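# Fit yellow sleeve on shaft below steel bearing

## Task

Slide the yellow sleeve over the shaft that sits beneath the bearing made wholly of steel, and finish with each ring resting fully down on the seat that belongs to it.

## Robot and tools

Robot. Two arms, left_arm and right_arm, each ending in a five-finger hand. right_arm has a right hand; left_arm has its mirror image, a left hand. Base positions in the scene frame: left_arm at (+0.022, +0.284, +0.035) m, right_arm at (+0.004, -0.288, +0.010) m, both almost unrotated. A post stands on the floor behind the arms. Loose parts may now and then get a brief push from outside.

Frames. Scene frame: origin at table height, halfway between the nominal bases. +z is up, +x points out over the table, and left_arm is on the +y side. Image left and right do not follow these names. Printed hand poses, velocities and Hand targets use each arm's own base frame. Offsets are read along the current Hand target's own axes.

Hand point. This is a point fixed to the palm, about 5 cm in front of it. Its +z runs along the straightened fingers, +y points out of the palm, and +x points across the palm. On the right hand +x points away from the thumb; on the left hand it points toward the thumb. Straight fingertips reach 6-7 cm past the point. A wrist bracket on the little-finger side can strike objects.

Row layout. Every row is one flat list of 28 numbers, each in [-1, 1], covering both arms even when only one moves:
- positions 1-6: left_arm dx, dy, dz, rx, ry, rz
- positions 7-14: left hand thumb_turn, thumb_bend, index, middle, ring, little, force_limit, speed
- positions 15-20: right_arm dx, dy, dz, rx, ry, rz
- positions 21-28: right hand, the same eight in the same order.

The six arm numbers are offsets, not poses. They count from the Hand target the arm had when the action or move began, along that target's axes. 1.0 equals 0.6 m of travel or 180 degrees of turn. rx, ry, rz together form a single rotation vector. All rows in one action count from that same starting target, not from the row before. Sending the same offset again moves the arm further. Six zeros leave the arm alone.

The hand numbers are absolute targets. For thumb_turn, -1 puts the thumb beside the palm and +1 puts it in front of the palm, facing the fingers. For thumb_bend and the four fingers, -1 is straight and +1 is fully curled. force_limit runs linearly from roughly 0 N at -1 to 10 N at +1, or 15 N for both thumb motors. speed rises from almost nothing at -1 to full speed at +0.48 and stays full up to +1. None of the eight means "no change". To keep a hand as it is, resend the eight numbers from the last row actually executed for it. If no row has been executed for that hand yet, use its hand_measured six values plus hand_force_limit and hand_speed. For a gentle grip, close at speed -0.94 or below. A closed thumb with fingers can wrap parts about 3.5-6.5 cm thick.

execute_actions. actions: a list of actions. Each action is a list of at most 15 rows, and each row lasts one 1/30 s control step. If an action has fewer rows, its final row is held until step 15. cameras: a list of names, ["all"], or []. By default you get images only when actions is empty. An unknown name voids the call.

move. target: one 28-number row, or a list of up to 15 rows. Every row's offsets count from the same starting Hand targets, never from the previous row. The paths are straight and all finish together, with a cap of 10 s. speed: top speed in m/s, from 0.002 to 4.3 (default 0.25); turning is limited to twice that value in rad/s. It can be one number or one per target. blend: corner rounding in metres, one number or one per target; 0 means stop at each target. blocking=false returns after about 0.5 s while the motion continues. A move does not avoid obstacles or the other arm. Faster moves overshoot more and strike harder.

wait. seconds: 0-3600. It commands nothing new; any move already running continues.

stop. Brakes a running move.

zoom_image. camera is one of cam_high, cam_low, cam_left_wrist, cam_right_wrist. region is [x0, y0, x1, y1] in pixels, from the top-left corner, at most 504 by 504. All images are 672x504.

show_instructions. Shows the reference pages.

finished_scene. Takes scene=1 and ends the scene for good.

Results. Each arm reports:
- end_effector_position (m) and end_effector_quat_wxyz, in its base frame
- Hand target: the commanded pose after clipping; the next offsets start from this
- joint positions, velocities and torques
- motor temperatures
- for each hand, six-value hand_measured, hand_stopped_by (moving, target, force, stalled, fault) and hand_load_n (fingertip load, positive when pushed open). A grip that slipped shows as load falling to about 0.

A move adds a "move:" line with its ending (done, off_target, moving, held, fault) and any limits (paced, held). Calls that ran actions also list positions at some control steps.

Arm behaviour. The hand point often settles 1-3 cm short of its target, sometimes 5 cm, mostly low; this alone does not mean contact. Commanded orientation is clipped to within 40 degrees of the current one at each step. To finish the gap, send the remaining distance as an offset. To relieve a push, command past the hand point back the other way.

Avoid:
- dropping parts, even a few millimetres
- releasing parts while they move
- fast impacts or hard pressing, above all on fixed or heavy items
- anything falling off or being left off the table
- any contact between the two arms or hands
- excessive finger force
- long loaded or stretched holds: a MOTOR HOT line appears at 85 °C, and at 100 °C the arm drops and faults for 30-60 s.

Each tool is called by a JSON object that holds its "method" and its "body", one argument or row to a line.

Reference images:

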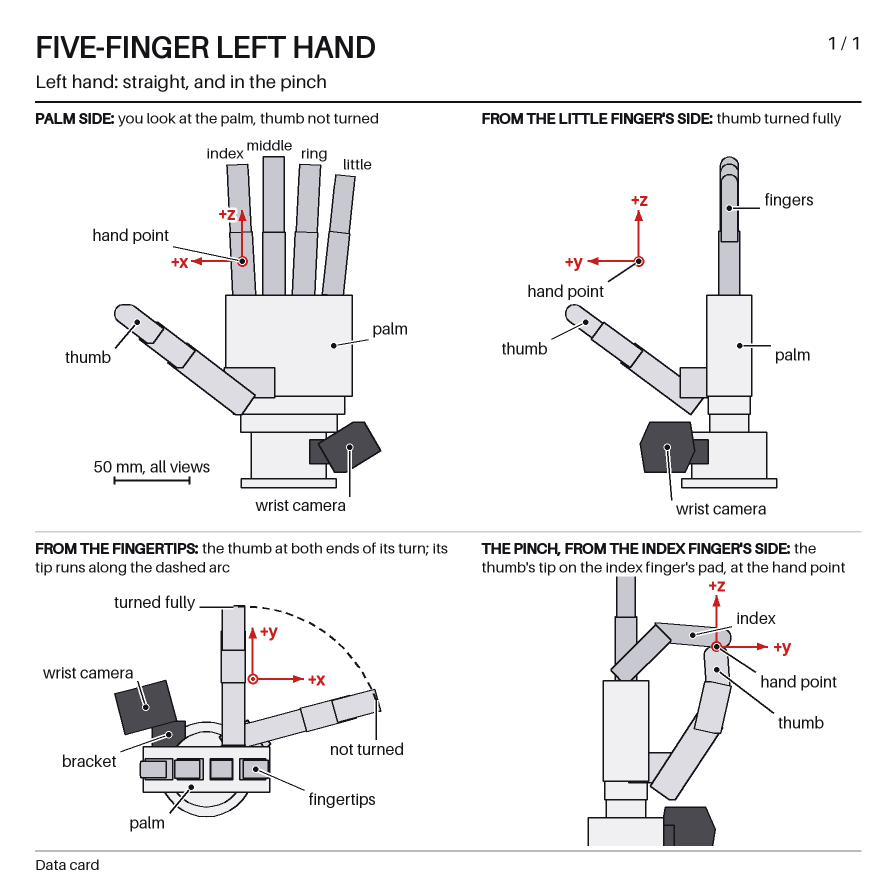

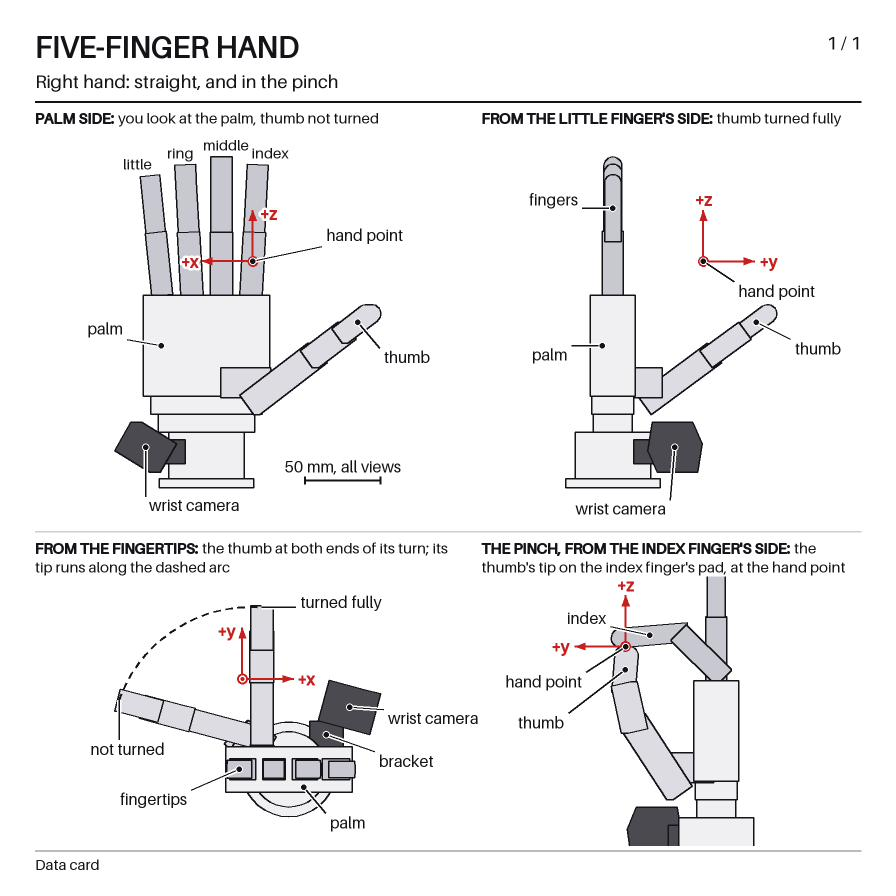

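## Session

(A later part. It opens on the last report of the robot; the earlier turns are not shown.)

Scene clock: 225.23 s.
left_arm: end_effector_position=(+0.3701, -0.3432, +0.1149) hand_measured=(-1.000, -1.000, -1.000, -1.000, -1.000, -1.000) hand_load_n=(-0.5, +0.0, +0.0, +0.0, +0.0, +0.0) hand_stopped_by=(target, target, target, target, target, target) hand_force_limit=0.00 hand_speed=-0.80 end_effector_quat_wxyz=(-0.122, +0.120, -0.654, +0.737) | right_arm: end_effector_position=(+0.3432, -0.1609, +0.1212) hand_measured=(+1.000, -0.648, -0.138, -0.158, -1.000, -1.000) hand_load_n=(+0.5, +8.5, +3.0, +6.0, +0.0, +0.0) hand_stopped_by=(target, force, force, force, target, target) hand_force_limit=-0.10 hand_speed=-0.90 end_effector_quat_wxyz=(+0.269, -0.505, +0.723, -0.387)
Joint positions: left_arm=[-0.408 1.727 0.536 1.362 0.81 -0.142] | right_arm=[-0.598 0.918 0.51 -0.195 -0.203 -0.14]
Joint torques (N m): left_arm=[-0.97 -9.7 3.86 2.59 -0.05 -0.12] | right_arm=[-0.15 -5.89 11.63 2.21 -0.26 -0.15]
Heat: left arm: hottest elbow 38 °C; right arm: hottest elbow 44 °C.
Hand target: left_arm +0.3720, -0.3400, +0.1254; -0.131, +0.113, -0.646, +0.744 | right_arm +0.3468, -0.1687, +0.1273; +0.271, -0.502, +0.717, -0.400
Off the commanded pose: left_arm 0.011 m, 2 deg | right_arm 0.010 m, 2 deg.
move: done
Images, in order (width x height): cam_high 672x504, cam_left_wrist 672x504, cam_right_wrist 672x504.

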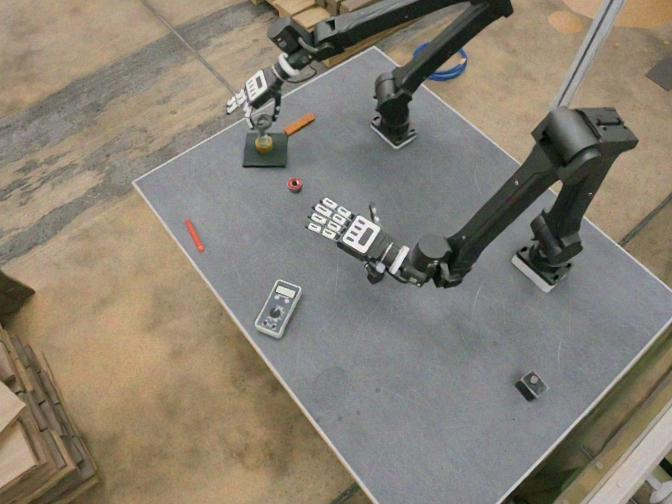

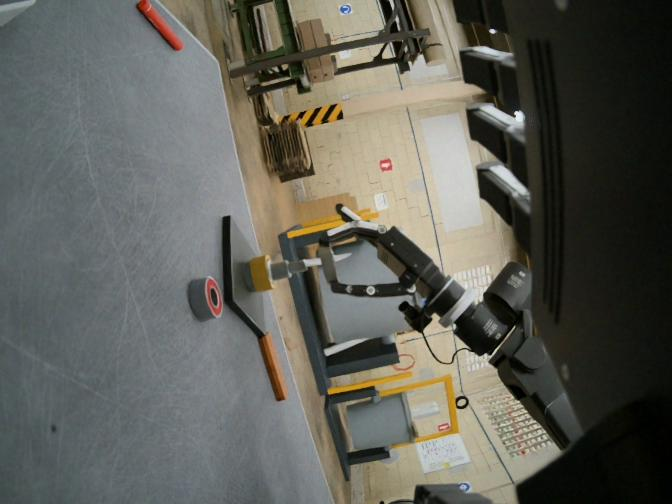

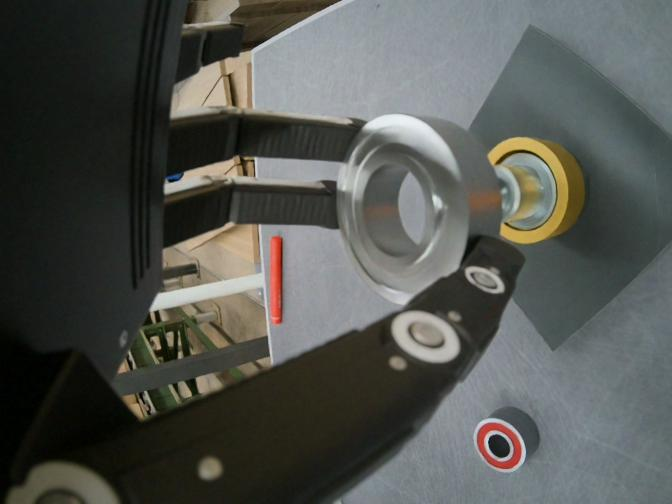

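{"method": "move", "body": {
  "target": [0,0,0,0,0,0,-1,-1,-1,-1,-1,-1,0,-0.8,0.0017,0.0116,0.0191,0,0,0,1,-0.1,0.2,0.2,-1,-1,-0.1,-0.9],
  "speed": 0.04,
  "cameras": ["cam_left_wrist","cam_right_wrist","cam_high"]
}}

{"method": "zoom_image", "body": {
  "camera": "cam_left_wrist",
  "region": [236, 200, 386, 330]
}}

{"method": "zoom_image", "body": {
  "camera": "cam_high",
  "region": [230, 80, 300, 180]
}}

Scene clock: 226.53 s.
left_arm: end_effector_position=(+0.3701, -0.3432, +0.1149) hand_measured=(-1.000, -1.000, -1.000, -1.000, -1.000, -1.000) hand_load_n=(+0.0, +0.0, +0.0, +0.0, +0.0, -0.5) hand_stopped_by=(target, target, target, target, target, target) hand_force_limit=0.00 hand_speed=-0.80 end_effector_quat_wxyz=(-0.122, +0.120, -0.654, +0.737) | right_arm: end_effector_position=(+0.3484, -0.1644, +0.1094) hand_measured=(+1.000, -0.648, -0.138, -0.158, -1.000, -1.000) hand_load_n=(+0.5, +8.5, +3.0, +5.5, +0.0, +0.0) hand_stopped_by=(target, force, force, force, target, target) hand_force_limit=-0.10 hand_speed=-0.90 end_effector_quat_wxyz=(+0.269, -0.505, +0.723, -0.387)
Joint positions: left_arm=[-0.408 1.727 0.536 1.362 0.81 -0.142] | right_arm=[-0.598 0.962 0.499 -0.139 -0.203 -0.14]
Joint torques (N m): left_arm=[-1.08 -9.64 3.86 2.56 -0.05 -0.12] | right_arm=[0.21 -5.77 11.45 2.21 -0.2 -0.17]
Heat: left arm: hottest elbow 38 °C; right arm: hottest elbow 44 °C.
Hand target: left_arm +0.3720, -0.3400, +0.1254; -0.131, +0.113, -0.646, +0.744 | right_arm +0.3519, -0.1719, +0.1154; +0.271, -0.502, +0.717, -0.400
Off the commanded pose: left_arm 0.011 m, 2 deg | right_arm 0.010 m, 2 deg.
move: done
Images, in order (width x height): cam_high 672x504, cam_left_wrist 672x504, cam_right_wrist 672x504.

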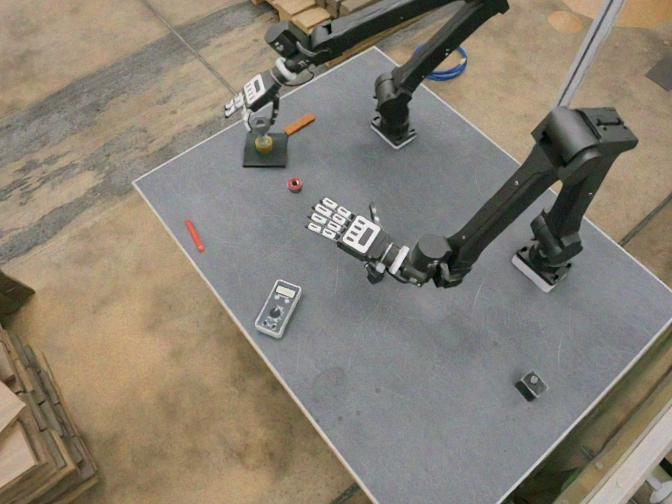

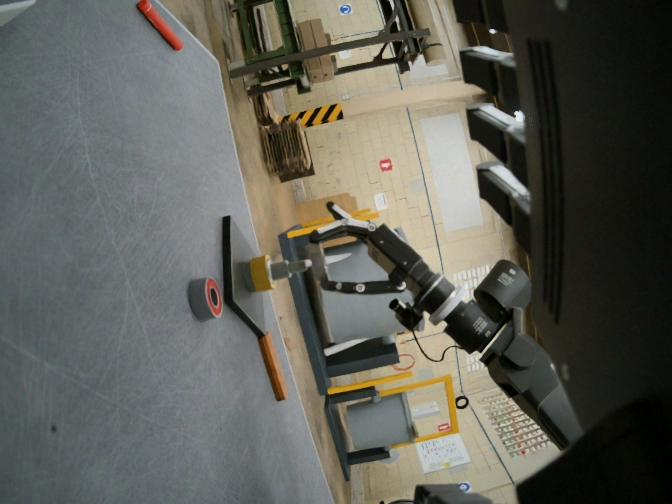

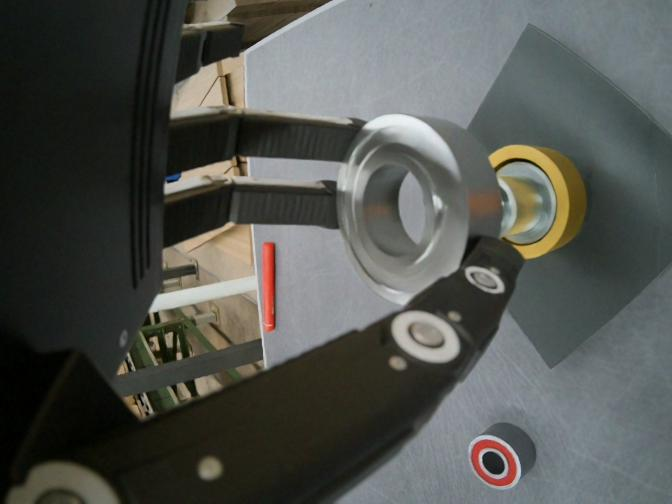

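Scaled by 3.360 from the camera's image (finer frame: 960x720).

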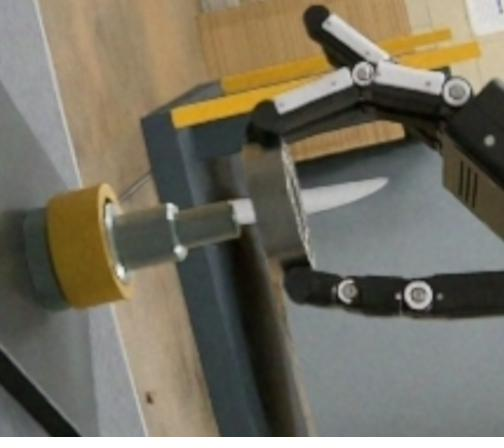

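Scaled by 5.040 from the camera's image (finer frame: 960x720).

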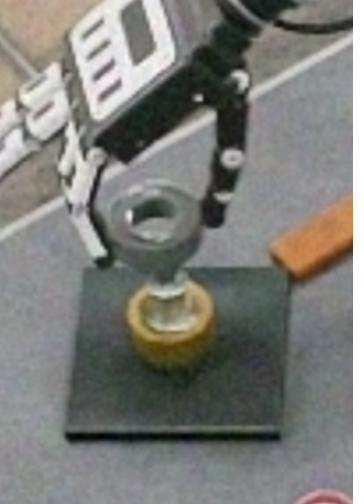

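{"method": "zoom_image", "body": {
  "camera": "cam_left_wrist",
  "region": [276, 226, 346, 296]
}}

{"method": "zoom_image", "body": {
  "camera": "cam_high",
  "region": [240, 105, 290, 165]
}}

Scaled by 7.200 from the camera's image (finer frame: 960x720).

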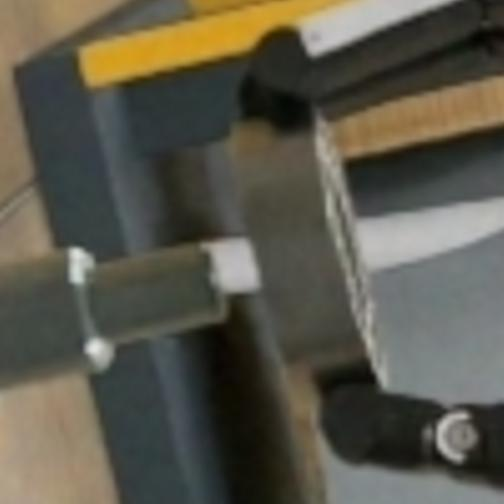

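Scaled by 8.400 from the camera's image (finer frame: 960x720).

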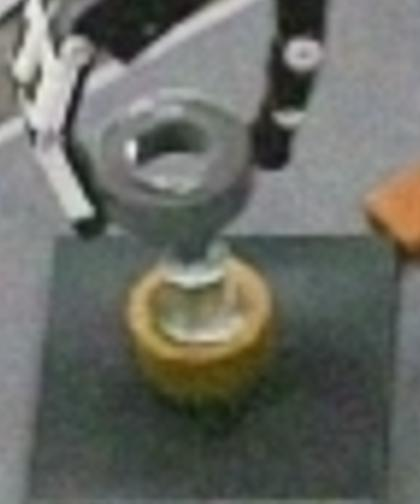

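{"method": "move", "body": {
  "target": [0,0,0,0,0,0,-1,-1,-1,-1,-1,-1,0,-0.8,0.0015,0.0113,0.0071,0,0,0,1,-0.1,0.2,0.2,-1,-1,-0.1,-0.9],
  "speed": 0.03,
  "cameras": ["cam_left_wrist","cam_right_wrist","cam_high"]
}}

{"method": "zoom_image", "body": {
  "camera": "cam_left_wrist",
  "region": [276, 226, 346, 296]
}}

{"method": "zoom_image", "body": {
  "camera": "cam_right_wrist",
  "region": [320, 100, 560, 320]
}}

Scene clock: 228.67 s.
left_arm: end_effector_position=(+0.3701, -0.3432, +0.1149) hand_measured=(-1.000, -1.000, -1.000, -1.000, -1.000, -1.000) hand_load_n=(+0.0, +0.0, +0.0, +0.0, +0.0, +0.0) hand_stopped_by=(target, target, target, target, target, target) hand_force_limit=0.00 hand_speed=-0.80 end_effector_quat_wxyz=(-0.122, +0.120, -0.654, +0.737) | right_arm: end_effector_position=(+0.3485, -0.1650, +0.1024) hand_measured=(+1.000, -0.648, -0.138, -0.158, -1.000, -1.000) hand_load_n=(+0.5, +9.0, +3.0, +5.5, -0.5, +0.0) hand_stopped_by=(target, force, force, force, target, target) hand_force_limit=-0.10 hand_speed=-0.90 end_effector_quat_wxyz=(+0.270, -0.505, +0.722, -0.388)
Joint positions: left_arm=[-0.408 1.727 0.536 1.362 0.81 -0.142] | right_arm=[-0.6 0.976 0.484 -0.109 -0.205 -0.141]
Joint torques (N m): left_arm=[-1.03 -9.58 3.88 2.59 -0.05 -0.12] | right_arm=[-0.09 -6.01 11.29 2.21 -0.25 -0.14]
Heat: left arm: hottest elbow 38 °C; right arm: hottest elbow 44 °C.
Hand target: left_arm +0.3720, -0.3400, +0.1254; -0.131, +0.113, -0.646, +0.744 | right_arm +0.3516, -0.1729, +0.1074; +0.271, -0.502, +0.717, -0.400
Off the commanded pose: left_arm 0.011 m, 2 deg | right_arm 0.010 m, 2 deg.
move: done
Images, in order (width x height): cam_high 672x504, cam_left_wrist 672x504, cam_right_wrist 672x504.

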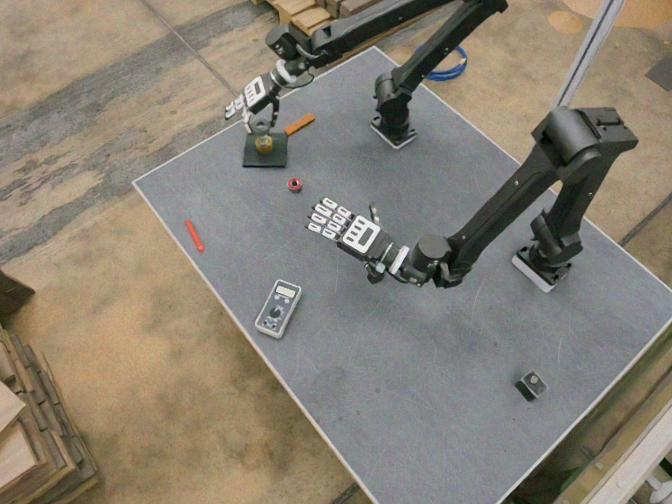

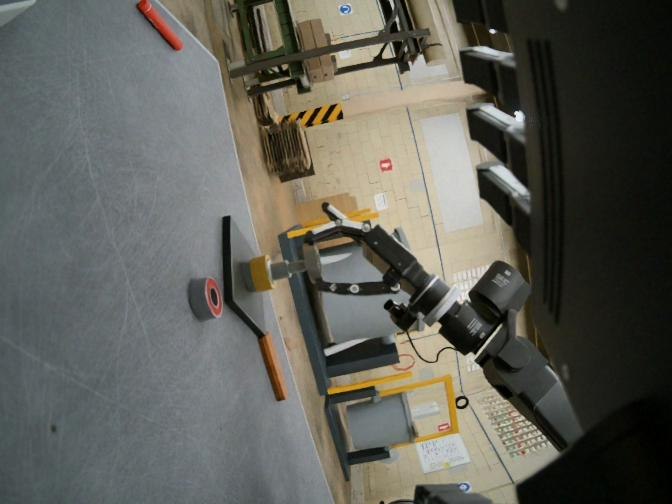

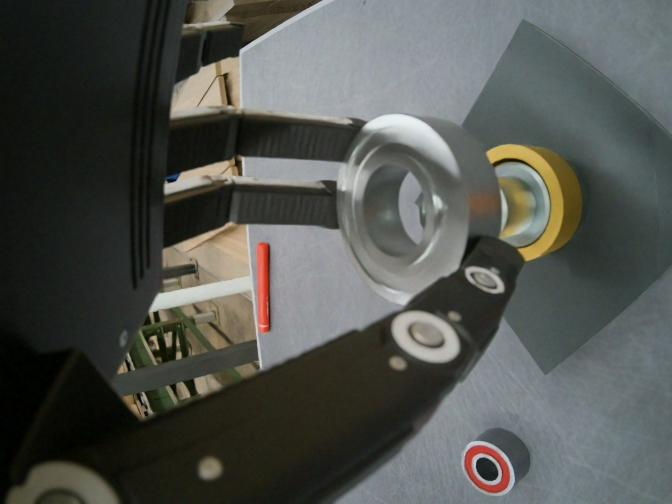

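Scaled by 7.200 from the camera's image (finer frame: 960x720).

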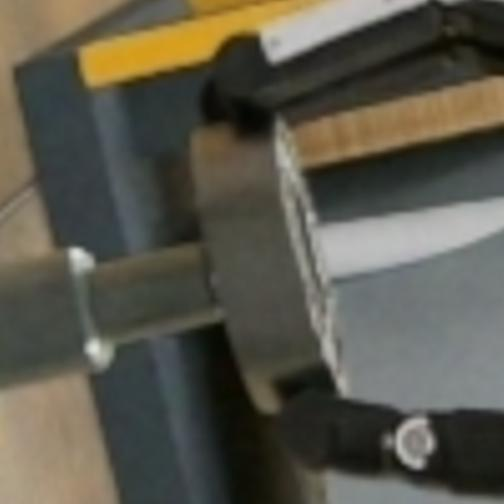

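Scaled by 2.100 from the camera's image (finer frame: 960x720).

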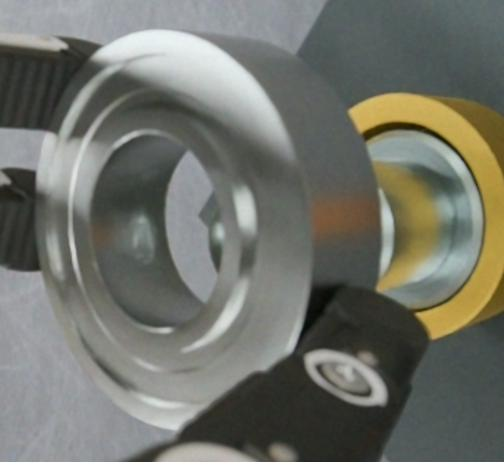

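{"method": "zoom_image", "body": {
  "camera": "cam_right_wrist",
  "region": [360, 160, 450, 270]
}}

Scaled by 4.582 from the camera's image (finer frame: 960x720).

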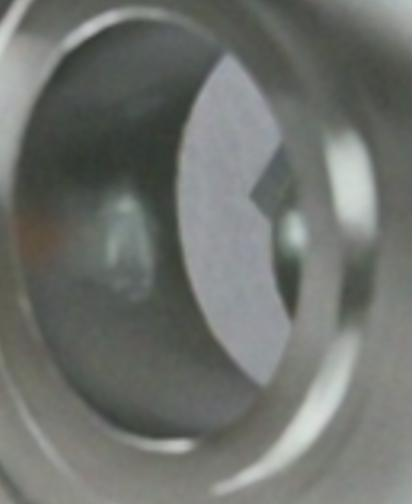

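{"method": "move", "body": {
  "target": [0,0,0,0,0,0,-1,-1,-1,-1,-1,-1,0,-0.8,-0.0133,0.0013,-0.0021,0,0,0,1,-0.1,0.2,0.2,-1,-1,-0.1,-0.9],
  "speed": 0.03,
  "cameras": ["cam_left_wrist","cam_right_wrist","cam_high"]
}}

{"method": "zoom_image", "body": {
  "camera": "cam_right_wrist",
  "region": [320, 100, 560, 320]
}}

Scene clock: 230.70 s.
left_arm: end_effector_position=(+0.3701, -0.3432, +0.1149) hand_measured=(-1.000, -1.000, -1.000, -1.000, -1.000, -1.000) hand_load_n=(-0.5, +0.0, +0.0, +0.0, +0.0, +0.0) hand_stopped_by=(target, target, target, target, target, target) hand_force_limit=0.00 hand_speed=-0.80 end_effector_quat_wxyz=(-0.122, +0.120, -0.654, +0.737) | right_arm: end_effector_position=(+0.3461, -0.1660, +0.0990) hand_measured=(+1.000, -0.648, -0.138, -0.158, -1.000, -1.000) hand_load_n=(+0.5, +8.5, +3.0, +6.0, +0.0, +0.0) hand_stopped_by=(target, force, force, force, target, target) hand_force_limit=-0.10 hand_speed=-0.90 end_effector_quat_wxyz=(+0.263, -0.503, +0.726, -0.389)
Joint positions: left_arm=[-0.408 1.727 0.536 1.362 0.81 -0.142] | right_arm=[-0.598 0.976 0.479 -0.109 -0.188 -0.141]
Joint torques (N m): left_arm=[-1.08 -9.64 3.89 2.62 -0.03 -0.11] | right_arm=[1.73 -7.24 11.07 2.15 -0.06 0]
Heat: left arm: hottest elbow 38 °C; right arm: hottest elbow 44 °C.
Hand target: left_arm +0.3720, -0.3400, +0.1254; -0.131, +0.113, -0.646, +0.744 | right_arm +0.3530, -0.1647, +0.1072; +0.271, -0.502, +0.717, -0.400
Off the commanded pose: left_arm 0.011 m, 2 deg | right_arm 0.011 m, 2 deg.
move: off_target (right_arm)
Images, in order (width x height): cam_high 672x504, cam_left_wrist 672x504, cam_right_wrist 672x504.

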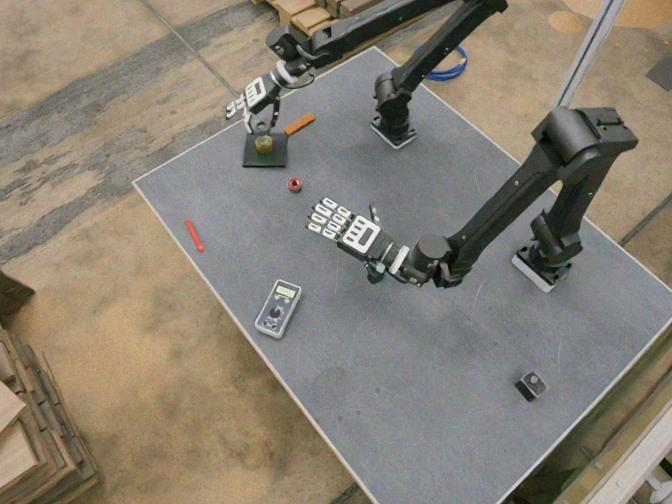

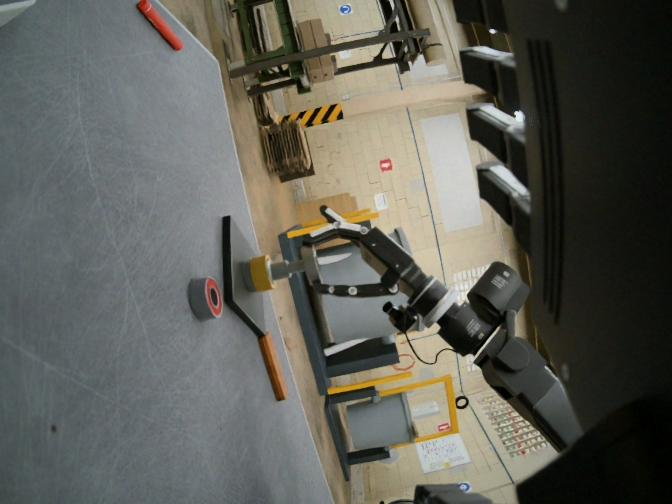

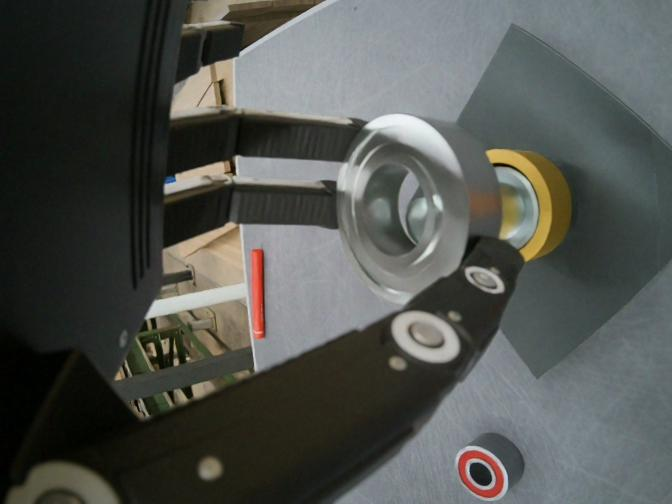

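Scaled by 2.100 from the camera's image (finer frame: 960x720).

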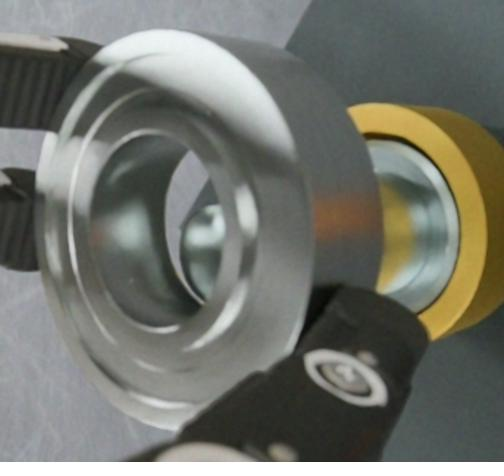

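{"method": "move", "body": {
  "target": [0,0,0,0,0,0,-1,-1,-1,-1,-1,-1,0,-0.8,-0.0067,0,0,0,0,0,1,-0.1,0.2,0.2,-1,-1,-0.1,-0.9],
  "speed": 0.03,
  "cameras": ["cam_left_wrist","cam_right_wrist"]
}}

{"method": "zoom_image", "body": {
  "camera": "cam_right_wrist",
  "region": [320, 100, 560, 320]
}}

Scene clock: 231.50 s.
left_arm: end_effector_position=(+0.3701, -0.3432, +0.1149) hand_measured=(-1.000, -1.000, -1.000, -1.000, -1.000, -1.000) hand_load_n=(+0.0, +0.0, +0.0, +0.0, +0.0, +0.0) hand_stopped_by=(target, target, target, target, target, target) hand_force_limit=0.00 hand_speed=-0.80 end_effector_quat_wxyz=(-0.122, +0.120, -0.654, +0.737) | right_arm: end_effector_position=(+0.3468, -0.1628, +0.0972) hand_measured=(+1.000, -0.648, -0.138, -0.158, -1.000, -1.000) hand_load_n=(+0.5, +9.0, +3.0, +5.5, +0.0, +0.0) hand_stopped_by=(target, force, force, force, target, target) hand_force_limit=-0.10 hand_speed=-0.90 end_effector_quat_wxyz=(+0.261, -0.506, +0.725, -0.388)
Joint positions: left_arm=[-0.408 1.727 0.536 1.362 0.81 -0.142] | right_arm=[-0.584 0.976 0.476 -0.109 -0.176 -0.139]
Joint torques (N m): left_arm=[-1.03 -9.76 3.89 2.61 -0.04 -0.12] | right_arm=[1.96 -7.53 10.95 2.22 -0.07 0.06]
Heat: left arm: hottest elbow 38 °C; right arm: hottest elbow 44 °C.
Hand target: left_arm +0.3720, -0.3400, +0.1254; -0.131, +0.113, -0.646, +0.744 | right_arm +0.3545, -0.1610, +0.1073; +0.271, -0.502, +0.717, -0.400
Off the commanded pose: left_arm 0.011 m, 2 deg | right_arm 0.013 m, 2 deg.
move: off_target (right_arm)

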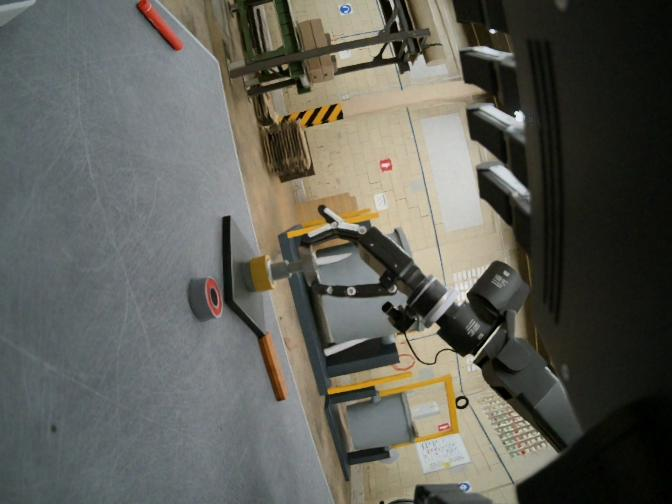

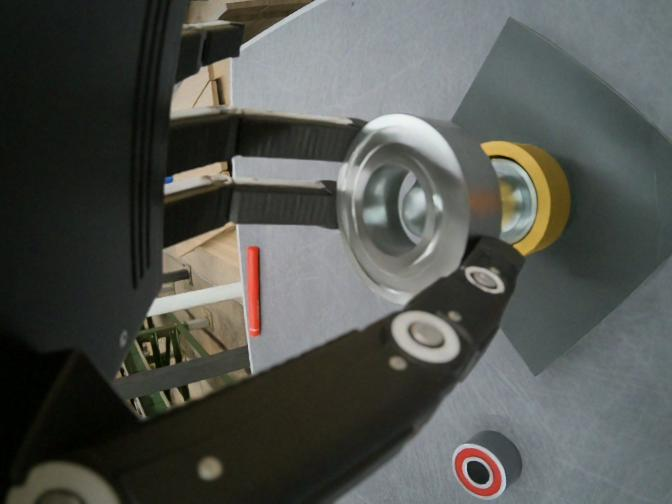

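Scaled by 2.100 from the camera's image (finer frame: 960x720).

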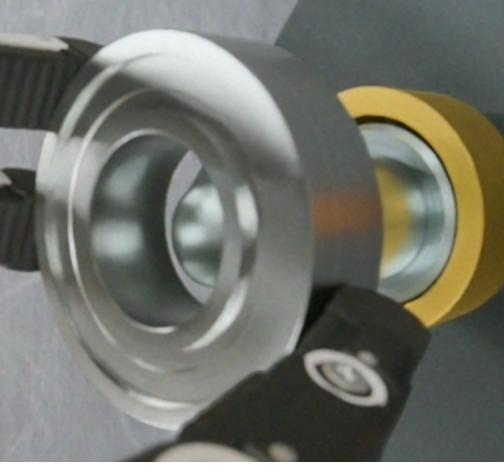

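{"method": "zoom_image", "body": {
  "camera": "cam_left_wrist",
  "region": [266, 226, 336, 296]
}}

Scaled by 7.200 from the camera's image (finer frame: 960x720).

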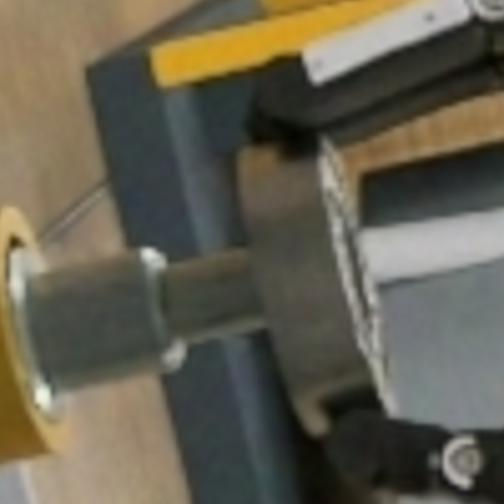

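{"method": "move", "body": {
  "target": [0,0,0,0,0,0,-1,-1,-1,-1,-1,-1,0,-0.8,-0.004,-0.0027,0.0042,0,0,0,1,-0.1,0.2,0.2,-1,-1,-0.1,-0.9],
  "speed": 0.02,
  "cameras": ["cam_left_wrist","cam_right_wrist"]
}}

{"method": "zoom_image", "body": {
  "camera": "cam_right_wrist",
  "region": [320, 100, 560, 320]
}}

{"method": "zoom_image", "body": {
  "camera": "cam_left_wrist",
  "region": [266, 226, 336, 296]
}}

Scene clock: 232.80 s.
left_arm: end_effector_position=(+0.3701, -0.3432, +0.1149) hand_measured=(-1.000, -1.000, -1.000, -1.000, -1.000, -1.000) hand_load_n=(-0.5, +0.0, +0.0, +0.0, +0.0, +0.0) hand_stopped_by=(target, target, target, target, target, target) hand_force_limit=0.00 hand_speed=-0.80 end_effector_quat_wxyz=(-0.122, +0.120, -0.654, +0.737) | right_arm: end_effector_position=(+0.3487, -0.1609, +0.0977) hand_measured=(+1.000, -0.648, -0.138, -0.158, -1.000, -1.000) hand_load_n=(+0.5, +8.5, +3.0, +6.0, -0.5, +0.0) hand_stopped_by=(target, force, force, force, target, target) hand_force_limit=-0.10 hand_speed=-0.90 end_effector_quat_wxyz=(+0.261, -0.505, +0.725, -0.389)
Joint positions: left_arm=[-0.408 1.727 0.536 1.362 0.81 -0.142] | right_arm=[-0.573 0.976 0.476 -0.105 -0.166 -0.133]
Joint torques (N m): left_arm=[-0.85 -9.82 3.89 2.63 -0.03 -0.12] | right_arm=[2.14 -6.71 11.48 2.18 -0.05 0.05]
Heat: left arm: hottest elbow 38 °C; right arm: hottest elbow 44 °C.
Hand target: left_arm +0.3720, -0.3400, +0.1254; -0.131, +0.113, -0.646, +0.744 | right_arm +0.3581, -0.1599, +0.1073; +0.271, -0.502, +0.717, -0.400
Off the commanded pose: left_arm 0.011 m, 2 deg | right_arm 0.014 m, 2 deg.
move: off_target (right_arm)

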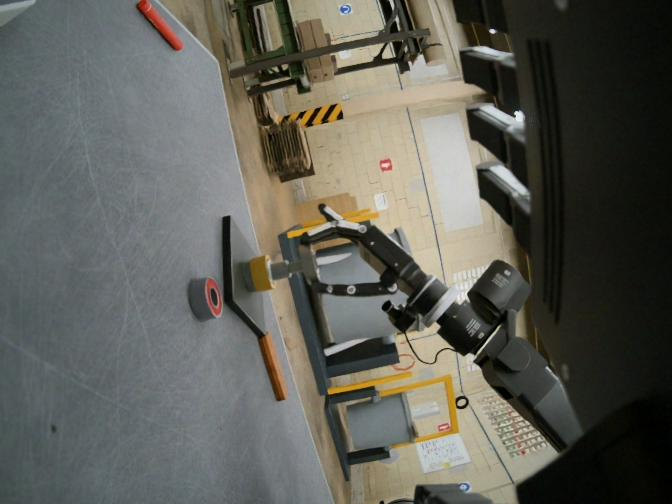

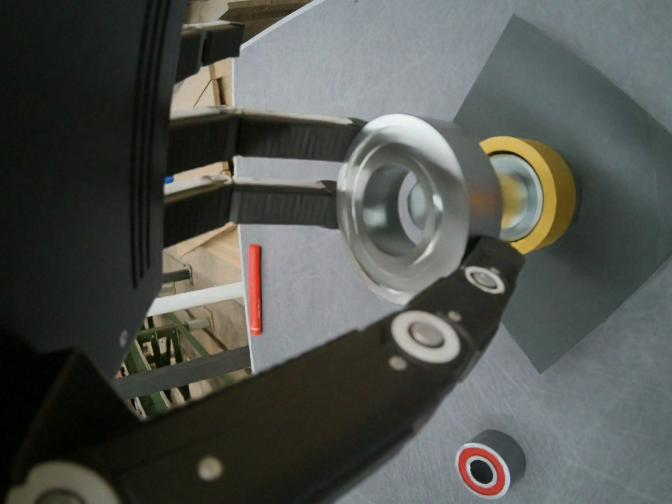

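Scaled by 2.100 from the camera's image (finer frame: 960x720).

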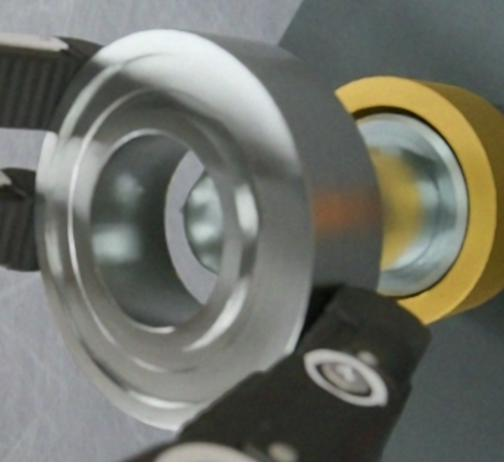

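Scaled by 7.200 from the camera's image (finer frame: 960x720).

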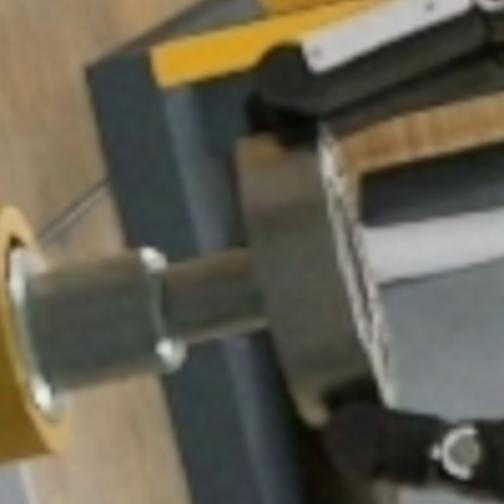

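{"method": "move", "body": {
  "target": [0,0,0,0,0,0,-1,-1,-1,-1,-1,-1,0,-0.8,0,0.0085,0.0053,0,0,0,1,-0.1,0.2,0.2,-1,-1,-0.1,-0.9],
  "speed": 0.02,
  "cameras": ["cam_left_wrist","cam_right_wrist"]
}}

{"method": "zoom_image", "body": {
  "camera": "cam_right_wrist",
  "region": [320, 100, 560, 320]
}}

{"method": "zoom_image", "body": {
  "camera": "cam_left_wrist",
  "region": [266, 226, 336, 296]
}}

Scene clock: 234.07 s.
left_arm: end_effector_position=(+0.3701, -0.3432, +0.1149) hand_measured=(-1.000, -1.000, -1.000, -1.000, -1.000, -1.000) hand_load_n=(-0.5, +0.0, +0.0, +0.0, -0.5, +0.0) hand_stopped_by=(target, target, target, target, target, target) hand_force_limit=0.00 hand_speed=-0.80 end_effector_quat_wxyz=(-0.122, +0.120, -0.654, +0.737) | right_arm: end_effector_position=(+0.3501, -0.1618, +0.0964) hand_measured=(+1.000, -0.648, -0.138, -0.158, -1.000, -1.000) hand_load_n=(+0.5, +8.5, +3.0, +5.5, -0.5, +0.0) hand_stopped_by=(target, force, force, force, target, target) hand_force_limit=-0.10 hand_speed=-0.90 end_effector_quat_wxyz=(+0.262, -0.504, +0.722, -0.394)
Joint positions: left_arm=[-0.408 1.727 0.536 1.362 0.81 -0.142] | right_arm=[-0.573 0.981 0.469 -0.082 -0.166 -0.133]
Joint torques (N m): left_arm=[-0.91 -9.76 3.86 2.56 -0.04 -0.12] | right_arm=[2.08 -5.95 11.08 2.32 -0.09 0.05]
Heat: left arm: hottest elbow 37 °C; right arm: hottest elbow 44 °C.
Hand target: left_arm +0.3720, -0.3400, +0.1254; -0.131, +0.113, -0.646, +0.744 | right_arm +0.3579, -0.1599, +0.1010; +0.271, -0.502, +0.718, -0.400
Off the commanded pose: left_arm 0.011 m, 2 deg | right_arm 0.009 m, 1 deg.
move: done

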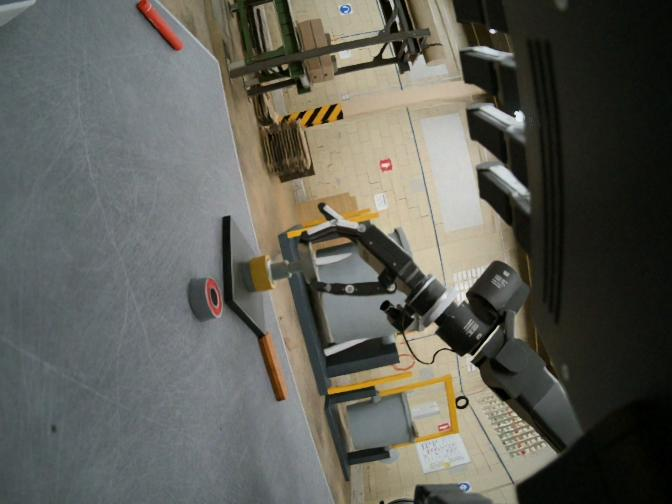

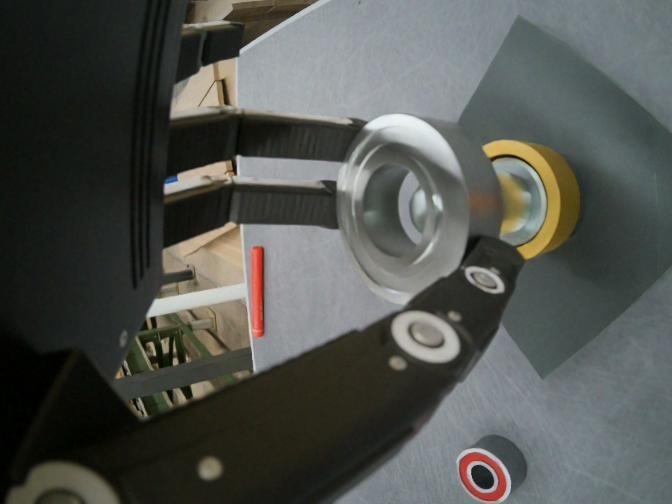

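Scaled by 2.100 from the camera's image (finer frame: 960x720).

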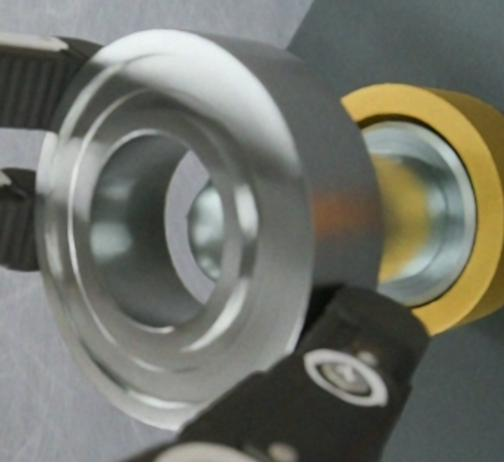

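Scaled by 7.200 from the camera's image (finer frame: 960x720).

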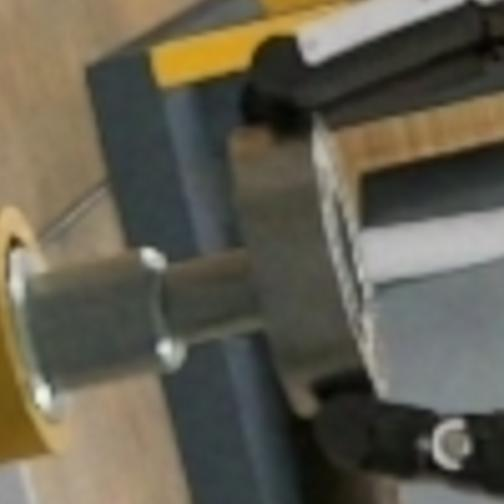

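{"method": "move", "body": {
  "target": [0,0,0,0,0,0,-1,-1,-1,-1,-1,-1,0,-0.8,0,0.014,0.0029,0,0,0,1,-0.1,0.2,0.2,-1,-1,-0.1,-0.9],
  "speed": 0.02,
  "cameras": ["cam_left_wrist","cam_right_wrist"]
}}

{"method": "zoom_image", "body": {
  "camera": "cam_right_wrist",
  "region": [320, 100, 560, 320]
}}

{"method": "zoom_image", "body": {
  "camera": "cam_left_wrist",
  "region": [266, 226, 336, 296]
}}

Scene clock: 235.17 s.
left_arm: end_effector_position=(+0.3701, -0.3432, +0.1149) hand_measured=(-1.000, -1.000, -1.000, -1.000, -1.000, -1.000) hand_load_n=(-0.5, +0.0, +0.0, +0.0, +0.0, +0.0) hand_stopped_by=(target, target, target, target, target, target) hand_force_limit=0.00 hand_speed=-0.80 end_effector_quat_wxyz=(-0.122, +0.120, -0.654, +0.737) | right_arm: end_effector_position=(+0.3478, -0.1603, +0.0886) hand_measured=(+1.000, -0.648, -0.138, -0.158, -1.000, -1.000) hand_load_n=(+0.5, +9.0, +2.5, +5.5, +0.0, +0.0) hand_stopped_by=(target, force, force, force, target, target) hand_force_limit=-0.10 hand_speed=-0.90 end_effector_quat_wxyz=(+0.263, -0.504, +0.722, -0.394)
Joint positions: left_arm=[-0.408 1.727 0.536 1.362 0.81 -0.142] | right_arm=[-0.573 0.987 0.448 -0.054 -0.166 -0.133]
Joint torques (N m): left_arm=[-0.97 -9.82 3.85 2.58 -0.05 -0.12] | right_arm=[1.96 -6.01 10.96 2.26 -0.12 0.02]
Heat: left arm: hottest elbow 37 °C; right arm: hottest elbow 44 °C.
Hand target: left_arm +0.3720, -0.3400, +0.1254; -0.131, +0.113, -0.646, +0.744 | right_arm +0.3551, -0.1590, +0.0931; +0.271, -0.502, +0.717, -0.400
Off the commanded pose: left_arm 0.011 m, 2 deg | right_arm 0.009 m, 1 deg.
move: done

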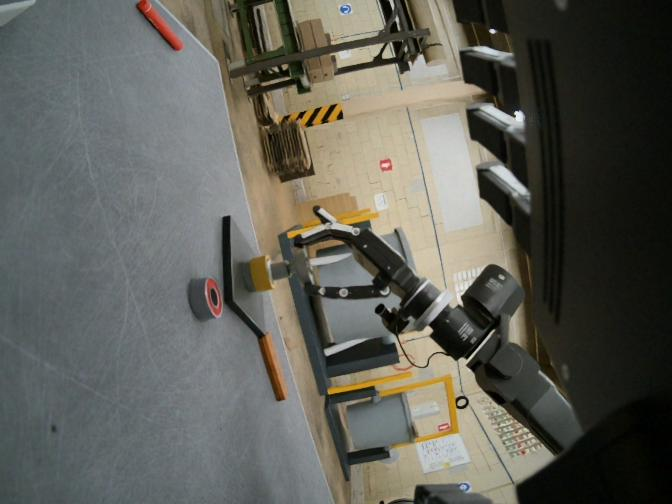

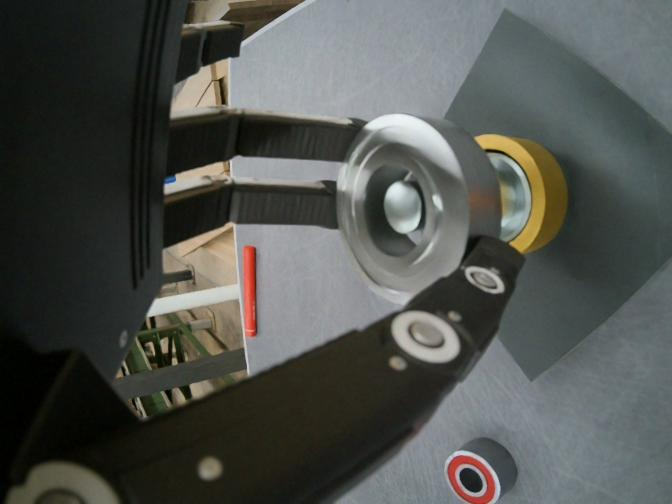

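Scaled by 2.100 from the camera's image (finer frame: 960x720).

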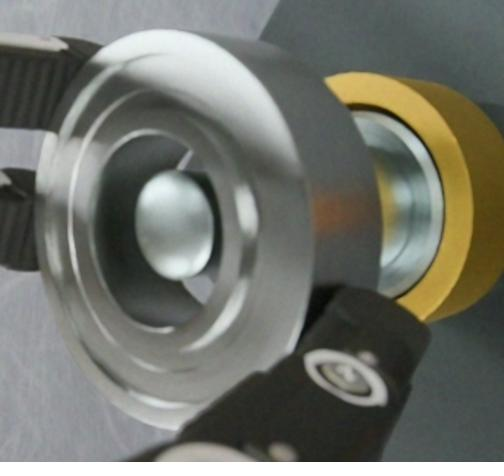

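Scaled by 7.200 from the camera's image (finer frame: 960x720).

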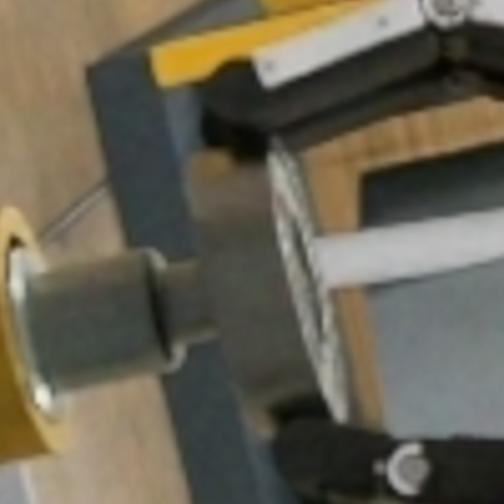

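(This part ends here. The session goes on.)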